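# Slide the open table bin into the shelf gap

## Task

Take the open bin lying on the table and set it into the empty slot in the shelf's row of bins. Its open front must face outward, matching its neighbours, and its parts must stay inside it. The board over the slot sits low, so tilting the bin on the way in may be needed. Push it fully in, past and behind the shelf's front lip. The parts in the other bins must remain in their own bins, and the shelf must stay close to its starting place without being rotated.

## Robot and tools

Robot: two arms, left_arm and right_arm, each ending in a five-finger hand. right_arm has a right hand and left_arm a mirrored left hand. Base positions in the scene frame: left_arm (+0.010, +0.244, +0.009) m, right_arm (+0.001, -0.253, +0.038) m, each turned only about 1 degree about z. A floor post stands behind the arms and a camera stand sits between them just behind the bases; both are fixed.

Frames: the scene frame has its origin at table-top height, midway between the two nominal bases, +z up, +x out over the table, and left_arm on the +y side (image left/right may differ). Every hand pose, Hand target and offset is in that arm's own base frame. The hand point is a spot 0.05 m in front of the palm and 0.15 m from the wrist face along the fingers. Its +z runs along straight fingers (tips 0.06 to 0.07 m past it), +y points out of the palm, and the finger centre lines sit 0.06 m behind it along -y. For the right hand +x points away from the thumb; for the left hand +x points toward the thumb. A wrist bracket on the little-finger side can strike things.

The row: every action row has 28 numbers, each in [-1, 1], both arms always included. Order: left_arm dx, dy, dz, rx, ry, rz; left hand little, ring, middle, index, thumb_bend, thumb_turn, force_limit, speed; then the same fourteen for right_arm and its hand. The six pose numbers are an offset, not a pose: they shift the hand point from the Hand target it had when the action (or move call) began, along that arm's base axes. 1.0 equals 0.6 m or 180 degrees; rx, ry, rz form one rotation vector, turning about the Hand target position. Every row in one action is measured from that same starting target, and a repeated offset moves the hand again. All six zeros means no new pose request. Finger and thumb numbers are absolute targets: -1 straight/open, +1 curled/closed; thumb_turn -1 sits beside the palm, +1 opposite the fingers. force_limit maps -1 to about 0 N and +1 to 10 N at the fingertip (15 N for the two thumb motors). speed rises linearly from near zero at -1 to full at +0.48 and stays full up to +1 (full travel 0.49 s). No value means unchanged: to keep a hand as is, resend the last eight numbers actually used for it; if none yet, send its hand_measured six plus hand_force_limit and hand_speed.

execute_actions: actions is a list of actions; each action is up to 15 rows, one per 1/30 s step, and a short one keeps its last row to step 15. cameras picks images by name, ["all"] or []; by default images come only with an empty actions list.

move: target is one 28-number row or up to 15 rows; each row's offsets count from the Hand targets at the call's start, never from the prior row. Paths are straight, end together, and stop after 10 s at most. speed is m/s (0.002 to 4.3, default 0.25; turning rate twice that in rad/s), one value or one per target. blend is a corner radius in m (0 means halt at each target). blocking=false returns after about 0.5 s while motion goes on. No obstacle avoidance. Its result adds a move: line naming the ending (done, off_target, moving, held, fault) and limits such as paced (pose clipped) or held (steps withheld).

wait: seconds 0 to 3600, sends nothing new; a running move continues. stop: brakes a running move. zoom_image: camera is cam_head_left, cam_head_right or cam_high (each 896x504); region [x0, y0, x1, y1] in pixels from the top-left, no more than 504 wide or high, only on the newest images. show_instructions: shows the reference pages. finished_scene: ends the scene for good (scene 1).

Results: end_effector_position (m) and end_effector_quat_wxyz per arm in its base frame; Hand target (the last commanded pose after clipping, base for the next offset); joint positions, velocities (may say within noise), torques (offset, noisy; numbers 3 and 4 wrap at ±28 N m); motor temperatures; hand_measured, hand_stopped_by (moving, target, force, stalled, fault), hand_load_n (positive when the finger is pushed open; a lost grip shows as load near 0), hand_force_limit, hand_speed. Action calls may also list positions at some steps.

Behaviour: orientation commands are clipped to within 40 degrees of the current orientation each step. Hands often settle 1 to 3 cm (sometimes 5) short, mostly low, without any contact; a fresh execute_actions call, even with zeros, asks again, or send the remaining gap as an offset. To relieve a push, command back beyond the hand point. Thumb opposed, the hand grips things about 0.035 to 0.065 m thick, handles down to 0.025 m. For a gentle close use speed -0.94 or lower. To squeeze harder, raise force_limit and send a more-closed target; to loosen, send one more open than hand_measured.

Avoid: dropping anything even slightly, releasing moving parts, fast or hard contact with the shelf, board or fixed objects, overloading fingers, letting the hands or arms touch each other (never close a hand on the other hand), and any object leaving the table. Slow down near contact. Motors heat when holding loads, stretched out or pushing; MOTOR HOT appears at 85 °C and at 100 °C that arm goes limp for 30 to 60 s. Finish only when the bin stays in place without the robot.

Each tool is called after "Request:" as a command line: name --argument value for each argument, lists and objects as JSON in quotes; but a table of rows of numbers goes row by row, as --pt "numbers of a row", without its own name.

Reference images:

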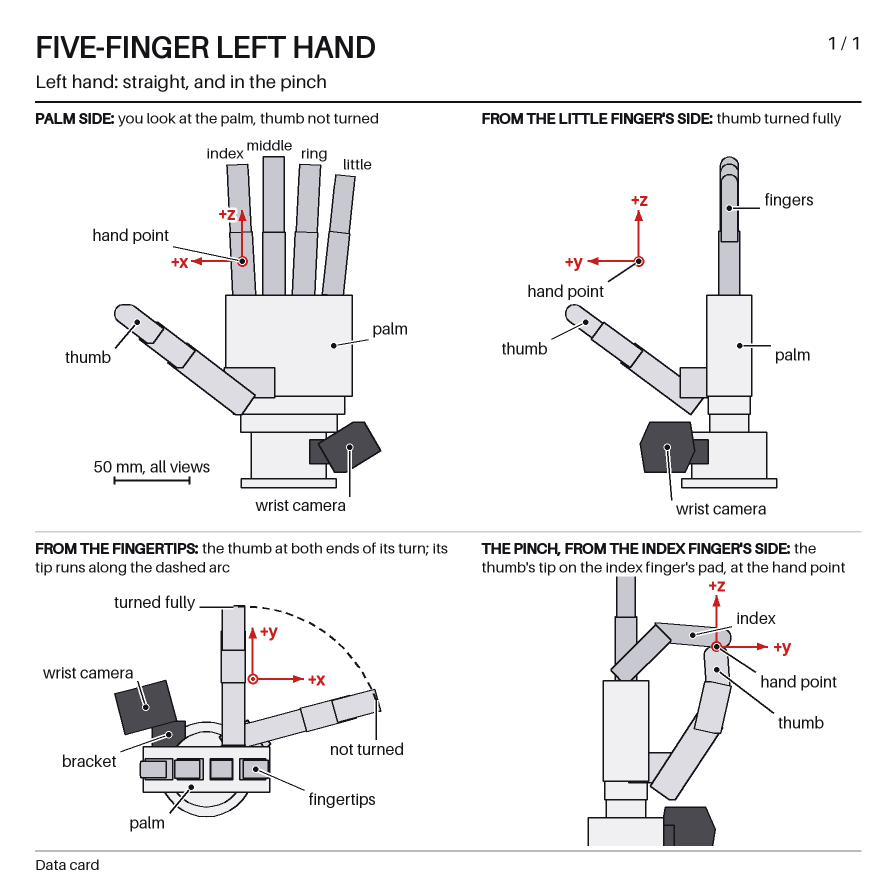

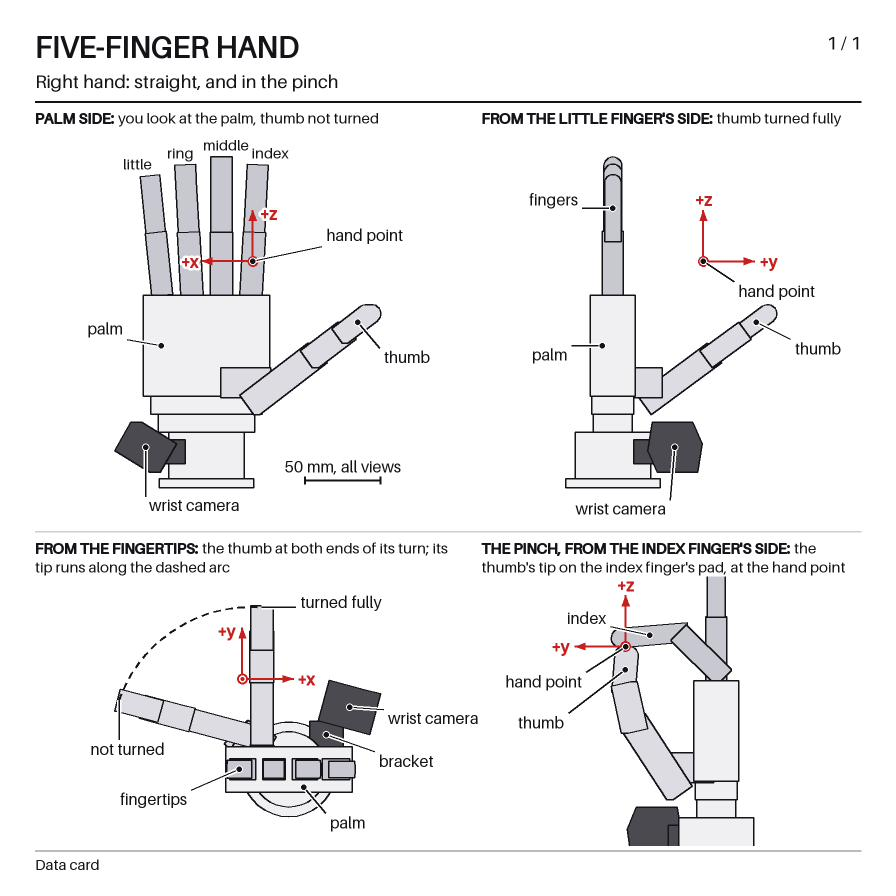

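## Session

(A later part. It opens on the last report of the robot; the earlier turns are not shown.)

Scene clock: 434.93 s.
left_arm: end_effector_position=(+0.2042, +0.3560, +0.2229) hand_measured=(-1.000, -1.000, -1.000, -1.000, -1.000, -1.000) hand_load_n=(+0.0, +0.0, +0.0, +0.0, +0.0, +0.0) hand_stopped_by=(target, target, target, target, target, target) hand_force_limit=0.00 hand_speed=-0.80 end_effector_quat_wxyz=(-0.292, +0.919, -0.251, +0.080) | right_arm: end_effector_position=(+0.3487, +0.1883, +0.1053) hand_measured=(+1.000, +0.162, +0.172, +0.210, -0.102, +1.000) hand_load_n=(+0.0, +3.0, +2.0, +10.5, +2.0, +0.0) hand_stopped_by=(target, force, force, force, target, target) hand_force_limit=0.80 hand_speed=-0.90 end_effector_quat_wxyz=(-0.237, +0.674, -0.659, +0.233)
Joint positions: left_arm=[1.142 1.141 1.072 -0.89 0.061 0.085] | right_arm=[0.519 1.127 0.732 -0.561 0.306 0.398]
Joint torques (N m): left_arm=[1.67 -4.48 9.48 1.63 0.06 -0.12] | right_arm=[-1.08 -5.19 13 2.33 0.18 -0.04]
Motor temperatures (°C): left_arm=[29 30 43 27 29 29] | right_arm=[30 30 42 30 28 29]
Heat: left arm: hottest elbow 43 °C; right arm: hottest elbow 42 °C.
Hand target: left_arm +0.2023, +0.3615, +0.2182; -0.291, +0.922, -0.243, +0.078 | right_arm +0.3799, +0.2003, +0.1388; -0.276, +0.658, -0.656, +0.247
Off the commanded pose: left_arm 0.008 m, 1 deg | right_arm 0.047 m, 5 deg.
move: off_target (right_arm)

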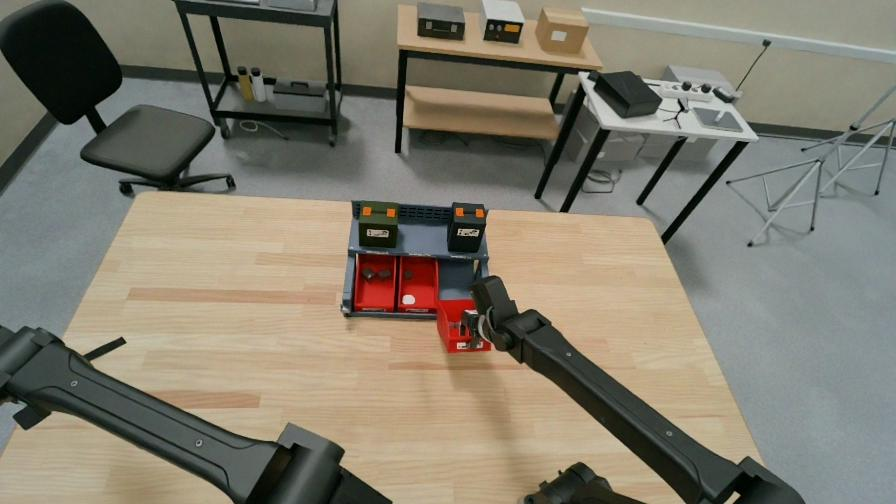

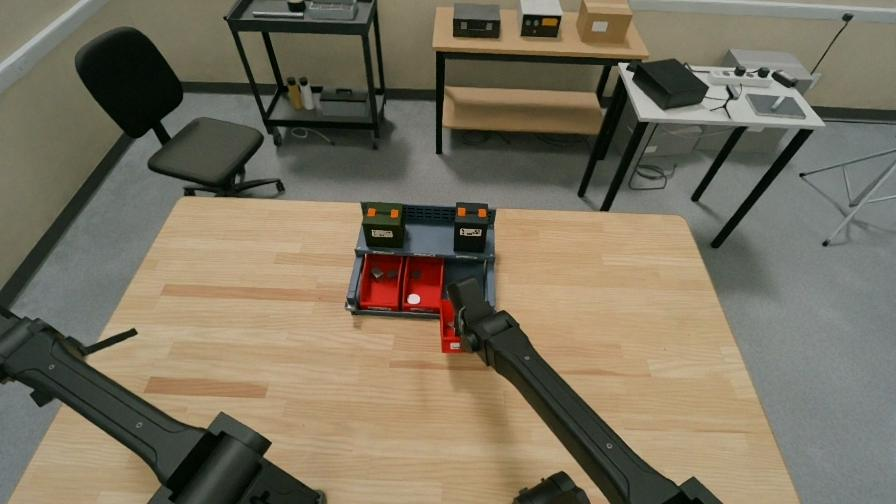

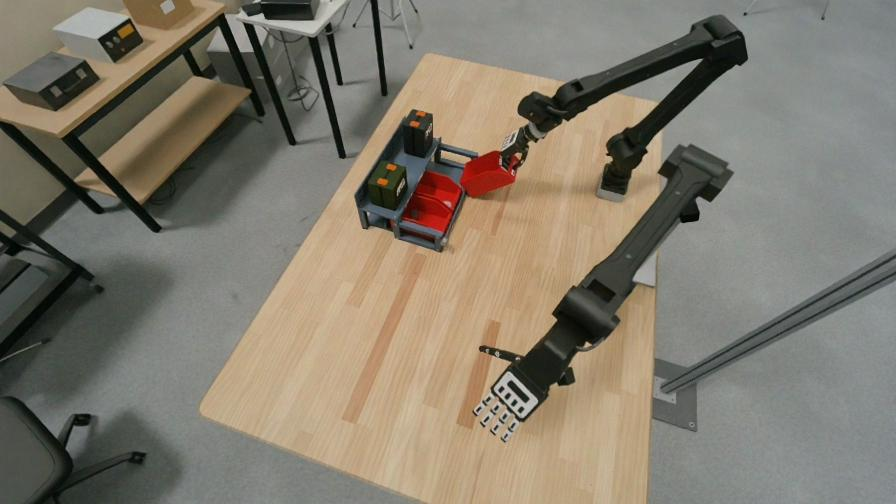

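Request:
move --pt "0 0 0 0 0 0 -1 -1 -1 -1 -1 -1 0 -0.8 0.0 0.0 0.0 0 0 -0.0245 1 0.5 0.7 0.7 -0.1 1 0.8 -0.9" --speed 0.06 --cameras '["all"]'

Request:
zoom_image --camera "cam_head_left" --region '[390, 240, 530, 380]'

Request:
zoom_image --camera "cam_head_right" --region '[390, 240, 530, 380]'

Request:
zoom_image --camera "cam_high" --region '[410, 100, 550, 250]'

Scene clock: 453.03 s.
left_arm: end_effector_position=(+0.2042, +0.3560, +0.2229) hand_measured=(-1.000, -1.000, -1.000, -1.000, -1.000, -1.000) hand_load_n=(+0.0, +0.0, +0.0, -0.5, +0.0, +0.0) hand_stopped_by=(target, target, target, target, target, target) hand_force_limit=0.00 hand_speed=-0.80 end_effector_quat_wxyz=(-0.292, +0.919, -0.251, +0.080) | right_arm: end_effector_position=(+0.3579, +0.1842, +0.1074) hand_measured=(+1.000, +0.162, +0.172, +0.210, -0.102, +1.000) hand_load_n=(+0.0, +3.0, +2.0, +11.0, +2.0, +0.0) hand_stopped_by=(target, force, force, force, target, target) hand_force_limit=0.80 hand_speed=-0.90 end_effector_quat_wxyz=(-0.235, +0.645, -0.683, +0.250)
Joint positions: left_arm=[1.142 1.141 1.072 -0.89 0.061 0.085] | right_arm=[0.52 1.137 0.741 -0.561 0.361 0.462]
Joint torques (N m): left_arm=[1.67 -4.48 9.5 1.65 0.06 -0.12] | right_arm=[0.62 -5.3 13.03 1.4 0.43 0.13]
Heat: left arm: hottest elbow 44 °C; right arm: hottest elbow 45 °C.
Hand target: left_arm +0.2023, +0.3615, +0.2182; -0.291, +0.922, -0.243, +0.078 | right_arm +0.3798, +0.2003, +0.1386; -0.266, +0.632, -0.681, +0.257
Off the commanded pose: left_arm 0.008 m, 1 deg | right_arm 0.042 m, 4 deg.
move: off_target (right_arm)

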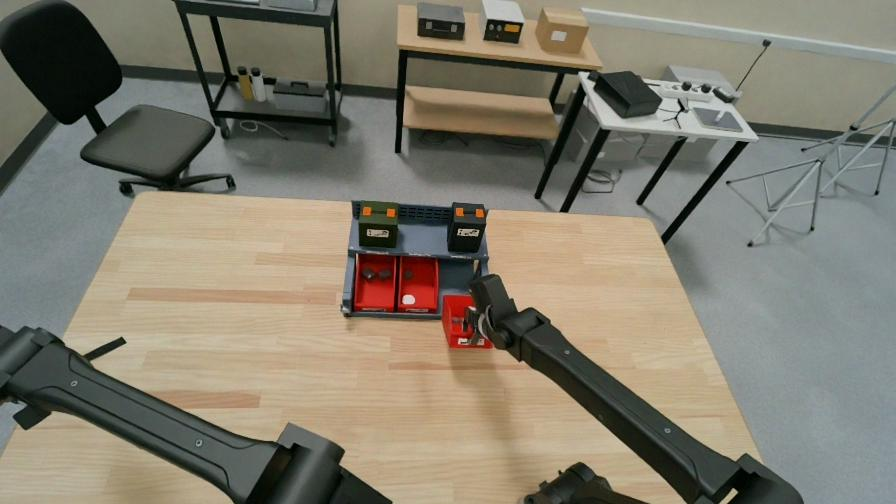

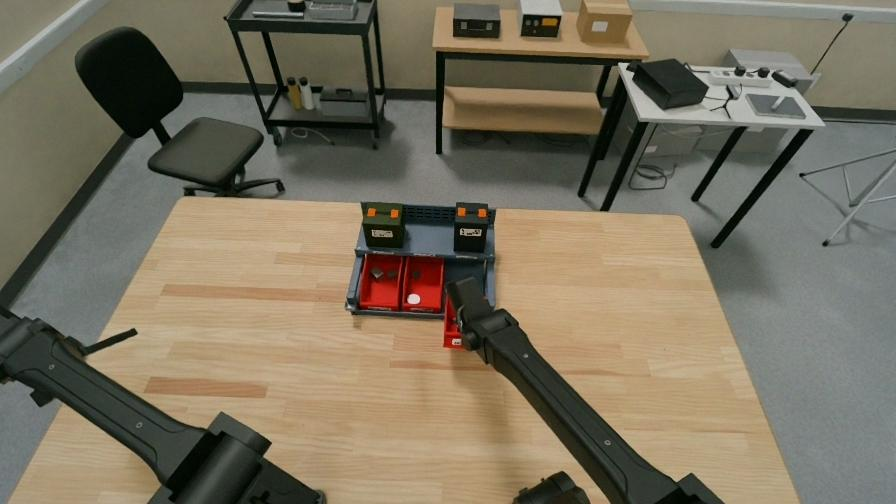

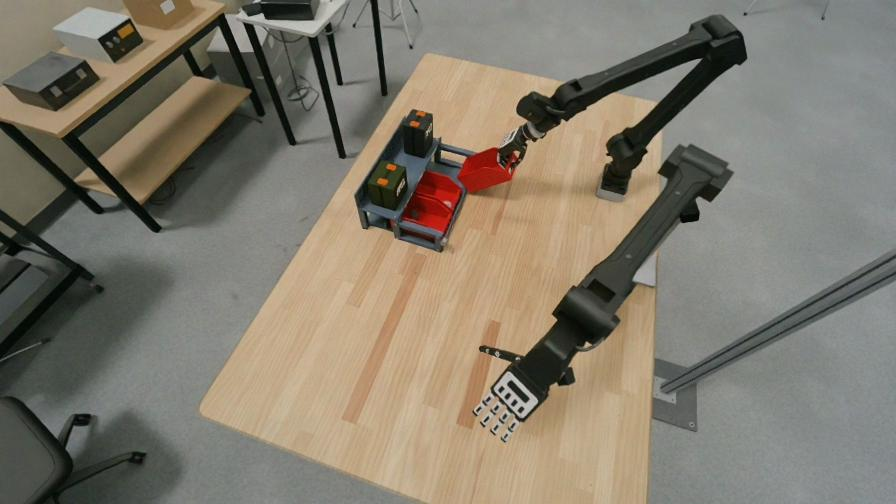

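Scaled by 3.600 from the camera's image (finer frame: 1280x720).

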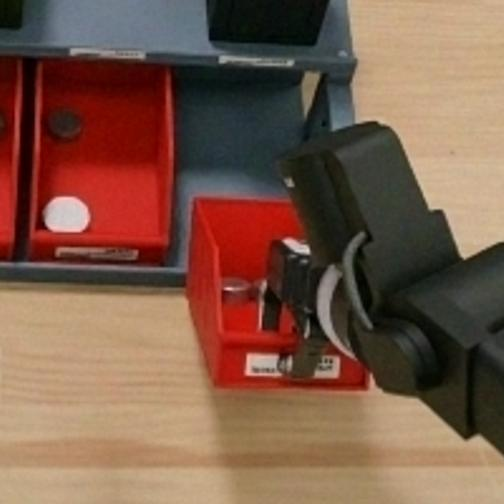

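Scaled by 3.600 from the camera's image (finer frame: 1280x720).

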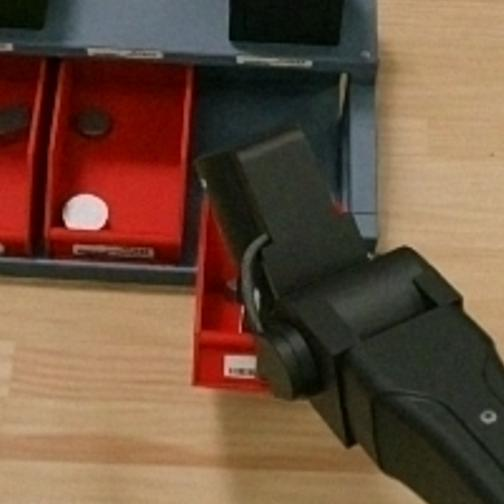

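Scaled by 3.360 from the camera's image (finer frame: 1280x720).

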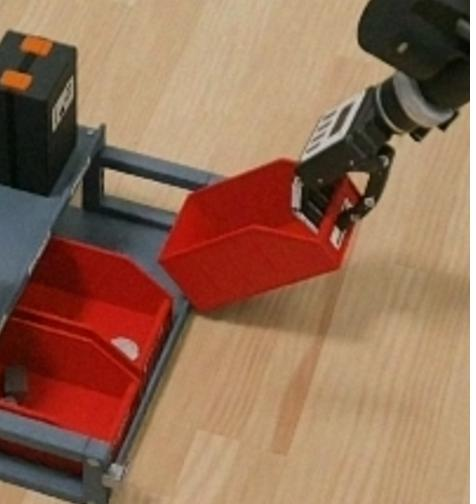

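Request:
move --pt "0 0 0 0 0 0 -1 -1 -1 -1 -1 -1 0 -0.8 0.055 0.0075 -0.05 0 -0.0556 0 1 0.5 0.7 0.7 -0.1 1 0.8 -0.9" --speed 0.06 --cameras '["all"]'

Request:
zoom_image --camera "cam_head_left" --region '[390, 240, 530, 380]'

Request:
zoom_image --camera "cam_head_right" --region '[390, 240, 530, 380]'

Request:
zoom_image --camera "cam_high" --region '[390, 100, 530, 250]'

Scene clock: 463.37 s.
left_arm: end_effector_position=(+0.2042, +0.3560, +0.2229) hand_measured=(-1.000, -1.000, -1.000, -1.000, -1.000, -1.000) hand_load_n=(+0.0, +0.0, +0.0, +0.0, +0.0, +0.0) hand_stopped_by=(target, target, target, target, target, target) hand_force_limit=0.00 hand_speed=-0.80 end_effector_quat_wxyz=(-0.292, +0.919, -0.251, +0.080) | right_arm: end_effector_position=(+0.3941, +0.1980, +0.1340) hand_measured=(+1.000, +0.160, +0.170, +0.156, -0.104, +1.000) hand_load_n=(+0.0, +9.5, +22.5, +24.5, +11.0, -10.0) hand_stopped_by=(target, force, force, force, target, target) hand_force_limit=0.80 hand_speed=-0.90 end_effector_quat_wxyz=(-0.320, +0.626, -0.638, +0.314)
Joint positions: left_arm=[1.142 1.141 1.072 -0.89 0.061 0.085] | right_arm=[0.546 1.112 0.699 -0.306 0.429 0.368]
Joint torques (N m): left_arm=[1.73 -4.48 9.48 1.63 0.06 -0.12] | right_arm=[-0.85 2.08 7.72 4.9 0.48 0.52]
Motor temperatures (°C): left_arm=[29 30 44 27 29 29] | right_arm=[30 30 47 30 28 29]
Heat: left arm: hottest elbow 44 °C; right arm: hottest elbow 47 °C.
Hand target: left_arm +0.2023, +0.3615, +0.2182; -0.291, +0.922, -0.243, +0.078 | right_arm +0.4129, +0.2049, +0.1088; -0.324, +0.607, -0.655, +0.311
Off the commanded pose: left_arm 0.008 m, 1 deg | right_arm 0.032 m, 3 deg.
move: off_target (right_arm)

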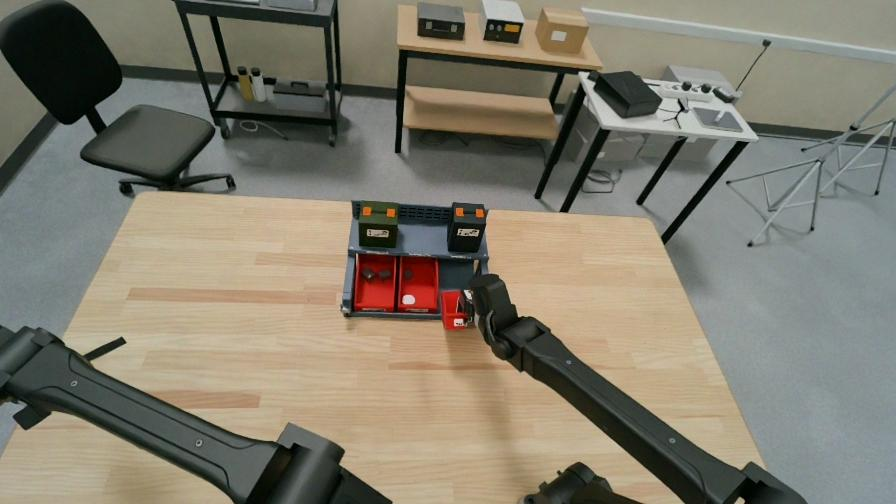

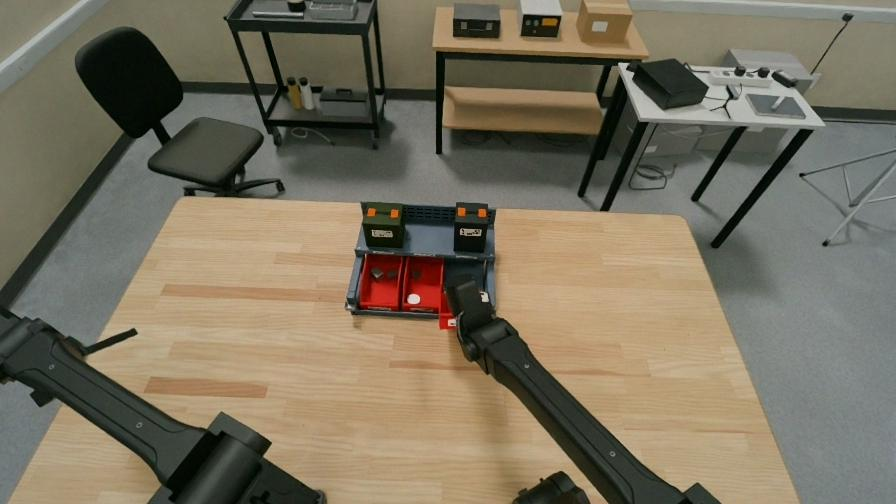

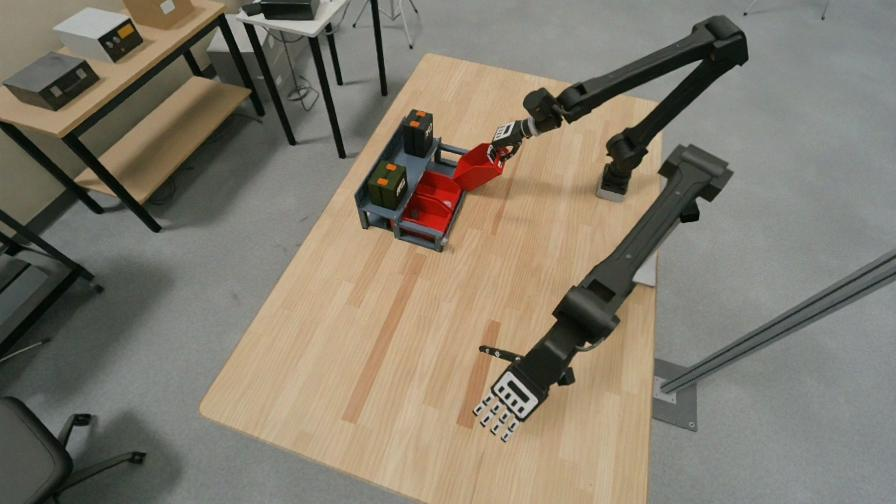

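Scaled by 3.600 from the camera's image (finer frame: 1280x720).

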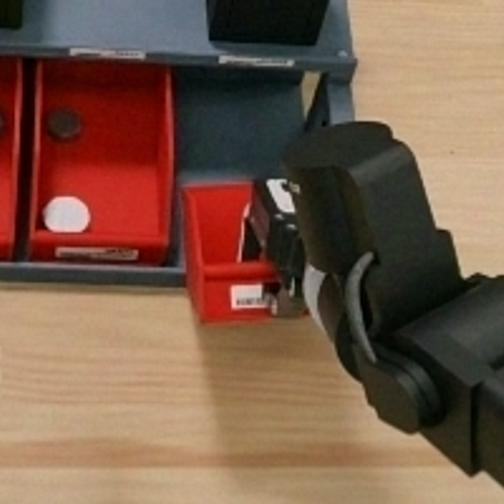

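Scaled by 3.600 from the camera's image (finer frame: 1280x720).

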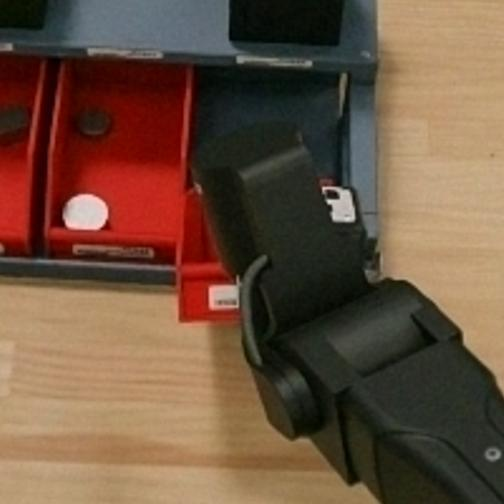

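Scaled by 3.360 from the camera's image (finer frame: 1280x720).

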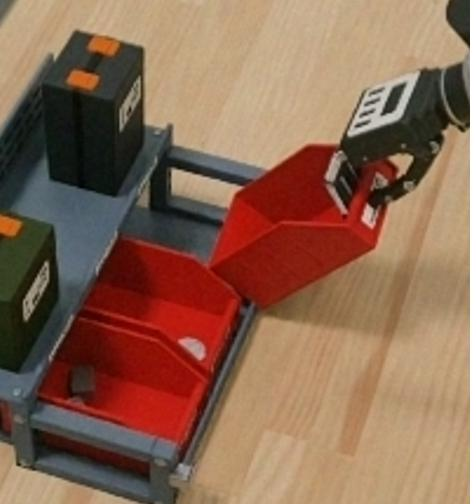

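Request:
move --pt "0 0 0 0 0 0 -1 -1 -1 -1 -1 -1 0 -0.8 -0.045 0.0 0.07 0 0 0 1 0.5 0.7 0.7 -0.1 1 0.8 -0.9" --speed 0.1 --cameras '["all"]'

Request:
zoom_image --camera "cam_head_left" --region '[390, 240, 530, 380]'

Request:
zoom_image --camera "cam_head_right" --region '[390, 240, 530, 380]'

Request:
zoom_image --camera "cam_high" --region '[410, 100, 550, 250]'

Scene clock: 473.33 s.
left_arm: end_effector_position=(+0.2042, +0.3560, +0.2229) hand_measured=(-1.000, -1.000, -1.000, -1.000, -1.000, -1.000) hand_load_n=(+0.0, +0.0, +0.0, +0.0, +0.0, +0.0) hand_stopped_by=(target, target, target, target, target, target) hand_force_limit=0.00 hand_speed=-0.80 end_effector_quat_wxyz=(-0.292, +0.919, -0.251, +0.080) | right_arm: end_effector_position=(+0.3767, +0.1972, +0.1268) hand_measured=(+1.000, +0.162, +0.170, +0.154, -0.106, +1.000) hand_load_n=(+0.0, +3.0, +11.5, +8.5, +18.0, -7.0) hand_stopped_by=(target, force, force, force, target, target) hand_force_limit=0.80 hand_speed=-0.90 end_effector_quat_wxyz=(-0.299, +0.623, -0.655, +0.305)
Joint positions: left_arm=[1.142 1.141 1.072 -0.89 0.061 0.085] | right_arm=[0.573 1.098 0.695 -0.385 0.456 0.431]
Joint torques (N m): left_arm=[1.73 -4.48 9.48 1.63 0.06 -0.13] | right_arm=[0.32 -6.77 10.39 1.85 0.68 0.16]
Heat: left arm: hottest elbow 44 °C; right arm: hottest elbow 45 °C.
Hand target: left_arm +0.2023, +0.3615, +0.2182; -0.291, +0.922, -0.243, +0.078 | right_arm +0.3858, +0.2048, +0.1507; -0.324, +0.607, -0.655, +0.311
Off the commanded pose: left_arm 0.008 m, 1 deg | right_arm 0.027 m, 4 deg.
move: off_target (right_arm)

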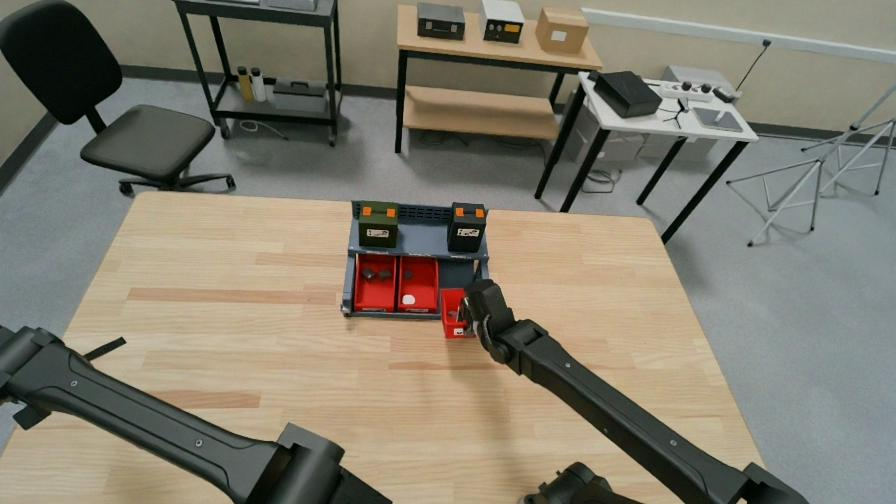

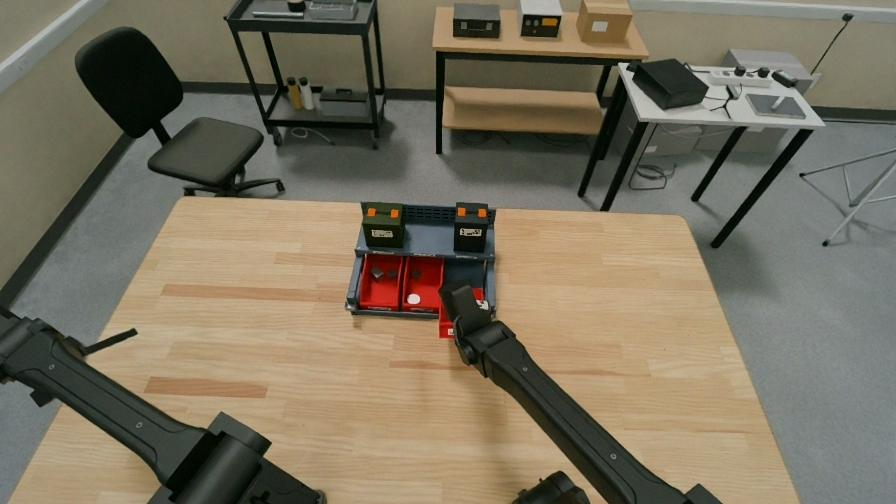

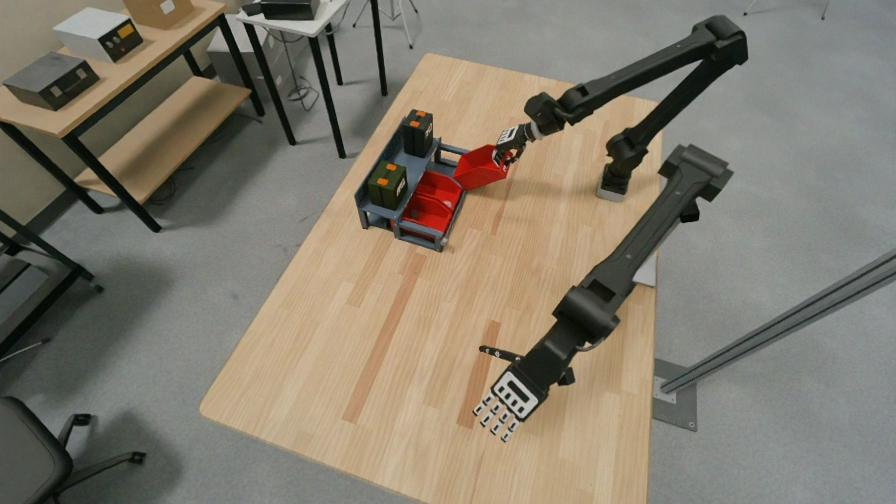

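Scaled by 3.600 from the camera's image (finer frame: 1280x720).

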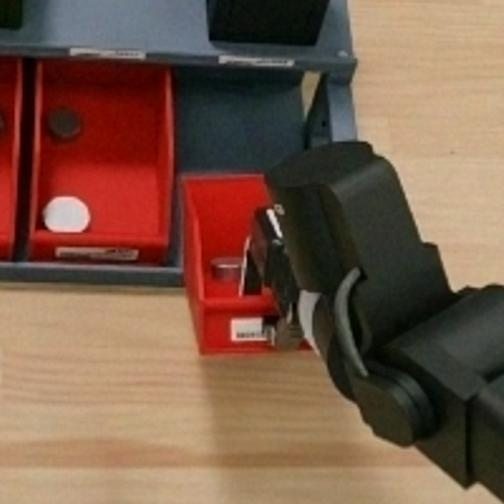

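Scaled by 3.600 from the camera's image (finer frame: 1280x720).

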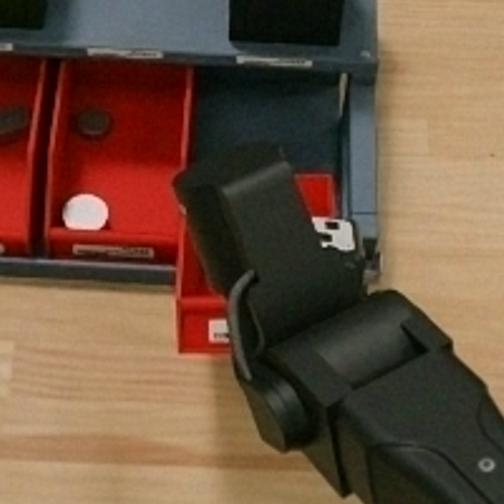

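Scaled by 3.360 from the camera's image (finer frame: 1280x720).

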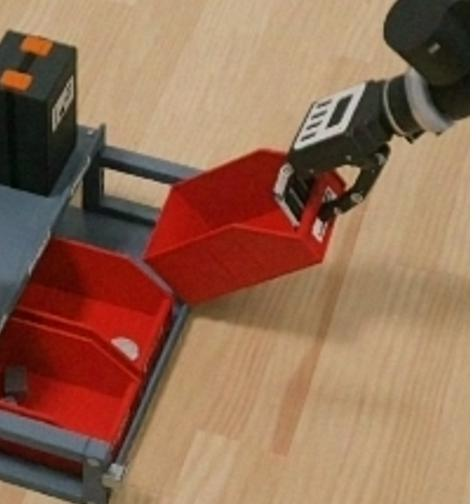

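Request:
move --pt "0 0 0 0 0 0 -1 -1 -1 -1 -1 -1 0 -0.8 -0.01 -0.0 0.055 0 0 0 1 0.5 0.7 0.7 -0.1 1 0.8 -0.9" --speed 0.08 --cameras '["all"]'

Request:
zoom_image --camera "cam_head_left" --region '[390, 240, 530, 380]'

Request:
zoom_image --camera "cam_high" --region '[410, 100, 550, 250]'

Scene clock: 479.07 s.
left_arm: end_effector_position=(+0.2042, +0.3560, +0.2229) hand_measured=(-1.000, -1.000, -1.000, -1.000, -1.000, -1.000) hand_load_n=(+0.0, +0.0, +0.0, +0.0, +0.0, +0.0) hand_stopped_by=(target, target, target, target, target, target) hand_force_limit=0.00 hand_speed=-0.80 end_effector_quat_wxyz=(-0.292, +0.919, -0.251, +0.080) | right_arm: end_effector_position=(+0.3616, +0.1898, +0.1410) hand_measured=(+1.000, +0.162, +0.170, +0.156, -0.106, +1.000) hand_load_n=(+0.0, +2.0, +8.5, +5.0, +15.5, -1.5) hand_stopped_by=(target, force, force, force, target, target) hand_force_limit=0.80 hand_speed=-0.90 end_effector_quat_wxyz=(-0.285, +0.627, -0.659, +0.304)
Joint positions: left_arm=[1.142 1.141 1.072 -0.89 0.061 0.085] | right_arm=[0.582 1.044 0.713 -0.49 0.468 0.444]
Joint torques (N m): left_arm=[1.73 -4.48 9.48 1.63 0.06 -0.13] | right_arm=[0.44 -6.12 13.39 1.65 0.56 0.09]
Heat: left arm: hottest elbow 44 °C; right arm: hottest elbow 45 °C.
Hand target: left_arm +0.2023, +0.3615, +0.2182; -0.291, +0.922, -0.243, +0.078 | right_arm +0.3799, +0.2048, +0.1837; -0.324, +0.607, -0.656, +0.311
Off the commanded pose: left_arm 0.008 m, 1 deg | right_arm 0.049 m, 5 deg.
move: off_target (right_arm)

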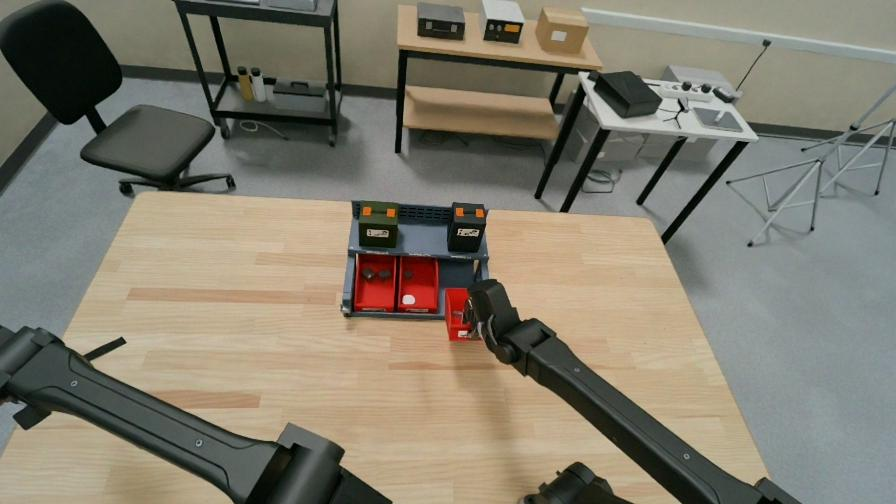

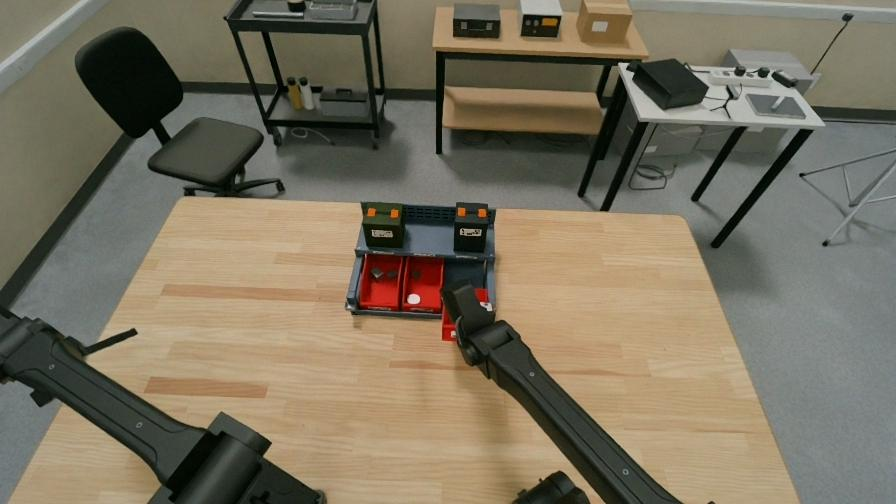

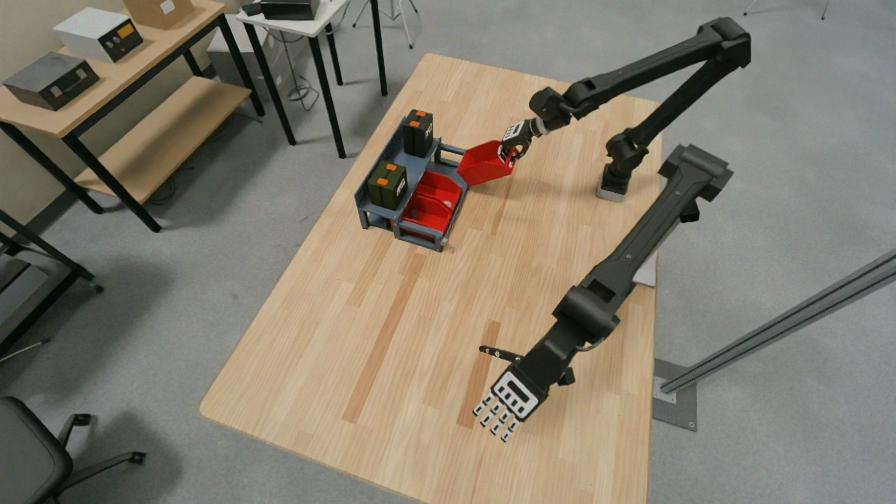

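Scaled by 3.600 from the camera's image (finer frame: 1280x720).

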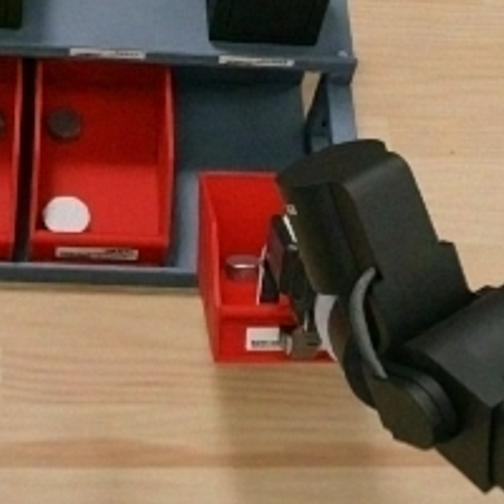

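Scaled by 3.360 from the camera's image (finer frame: 1280x720).

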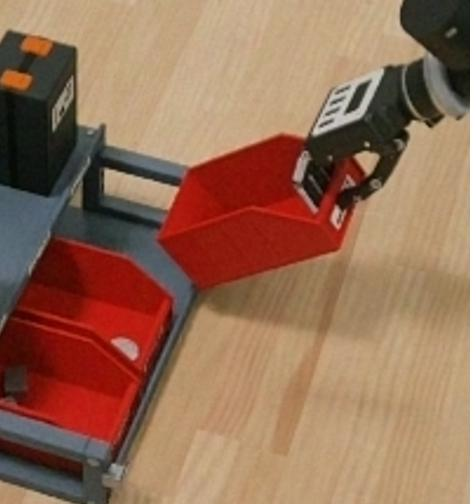

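Request:
move --pt "0 0 0 0 0 0 -1 -1 -1 -1 -1 -1 0 -0.8 0.1 -0.004 0.0 0 0 0 1 0.5 0.7 0.7 -0.1 1 0.8 -0.9" --speed 0.06 --cameras '["all"]'

Request:
zoom_image --camera "cam_head_left" --region '[390, 240, 530, 380]'

Request:
zoom_image --camera "cam_head_right" --region '[390, 240, 530, 380]'

Request:
zoom_image --camera "cam_high" --region '[400, 100, 540, 250]'

Scene clock: 510.33 s.
left_arm: end_effector_position=(+0.2042, +0.3560, +0.2229) hand_measured=(-1.000, -1.000, -1.000, -1.000, -1.000, -1.000) hand_load_n=(+0.5, +0.0, +0.0, +0.0, +0.0, +0.0) hand_stopped_by=(target, target, target, target, target, target) hand_force_limit=0.00 hand_speed=-0.80 end_effector_quat_wxyz=(-0.292, +0.919, -0.251, +0.080) | right_arm: end_effector_position=(+0.4092, +0.1921, +0.1444) hand_measured=(+1.000, +0.162, +0.170, +0.156, -0.106, +1.000) hand_load_n=(+0.0, +1.5, +9.0, +5.5, +15.5, -1.5) hand_stopped_by=(target, force, force, force, target, target) hand_force_limit=0.80 hand_speed=-0.90 end_effector_quat_wxyz=(-0.285, +0.629, -0.660, +0.298)
Joint positions: left_arm=[1.142 1.141 1.072 -0.89 0.061 0.085] | right_arm=[0.505 1.167 0.807 -0.442 0.404 0.387]
Joint torques (N m): left_arm=[1.73 -4.48 9.48 1.65 0.06 -0.12] | right_arm=[-1.08 -6.3 13.46 2.62 0.24 -0.04]
Heat: left arm: hottest elbow 44 °C; right arm: hottest elbow 51 °C.
Hand target: left_arm +0.2023, +0.3615, +0.2182; -0.291, +0.922, -0.243, +0.078 | right_arm +0.4399, +0.2024, +0.1838; -0.324, +0.607, -0.655, +0.311
Off the commanded pose: left_arm 0.008 m, 1 deg | right_arm 0.051 m, 5 deg.
move: off_target (right_arm)

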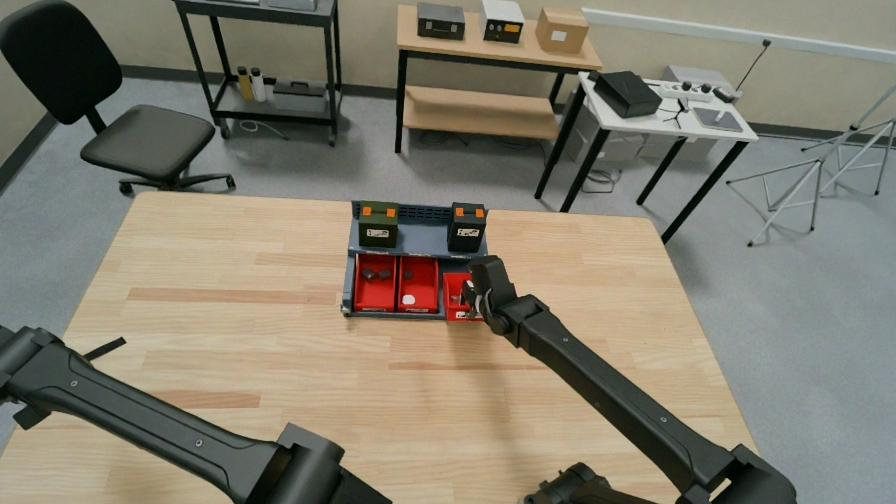

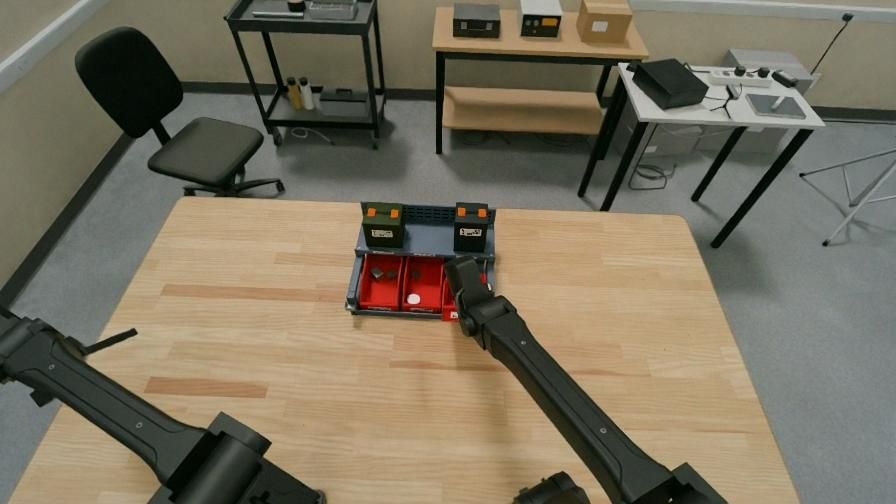

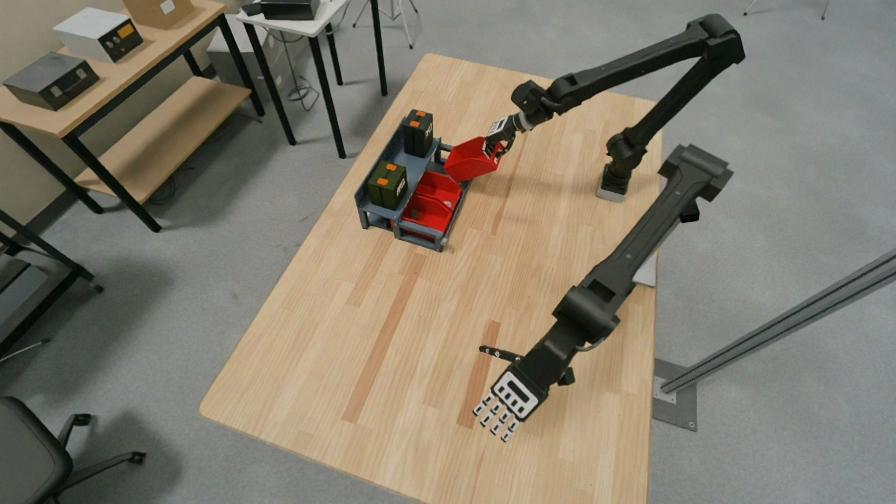

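Scaled by 3.600 from the camera's image (finer frame: 1280x720).

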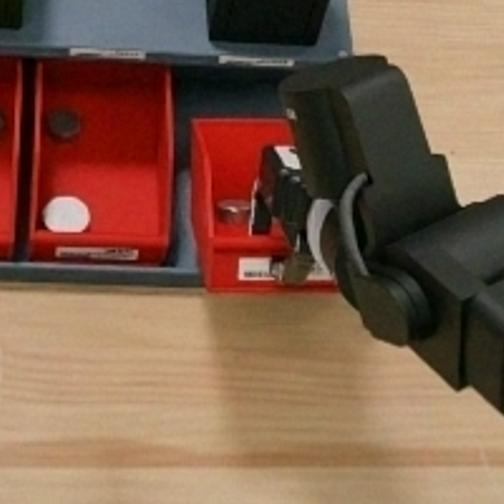

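Scaled by 3.600 from the camera's image (finer frame: 1280x720).

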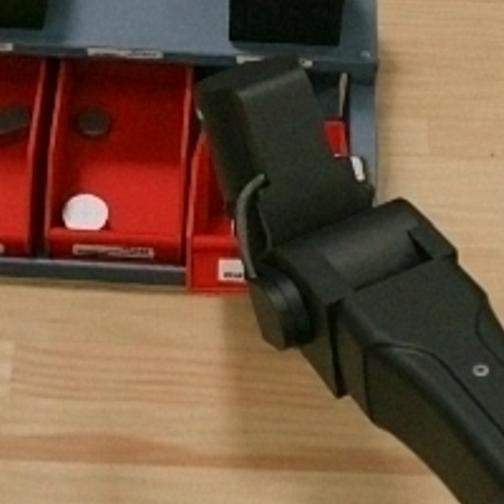

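Scaled by 3.360 from the camera's image (finer frame: 1280x720).

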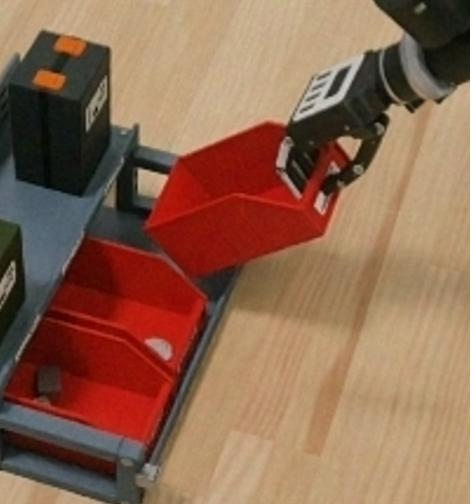

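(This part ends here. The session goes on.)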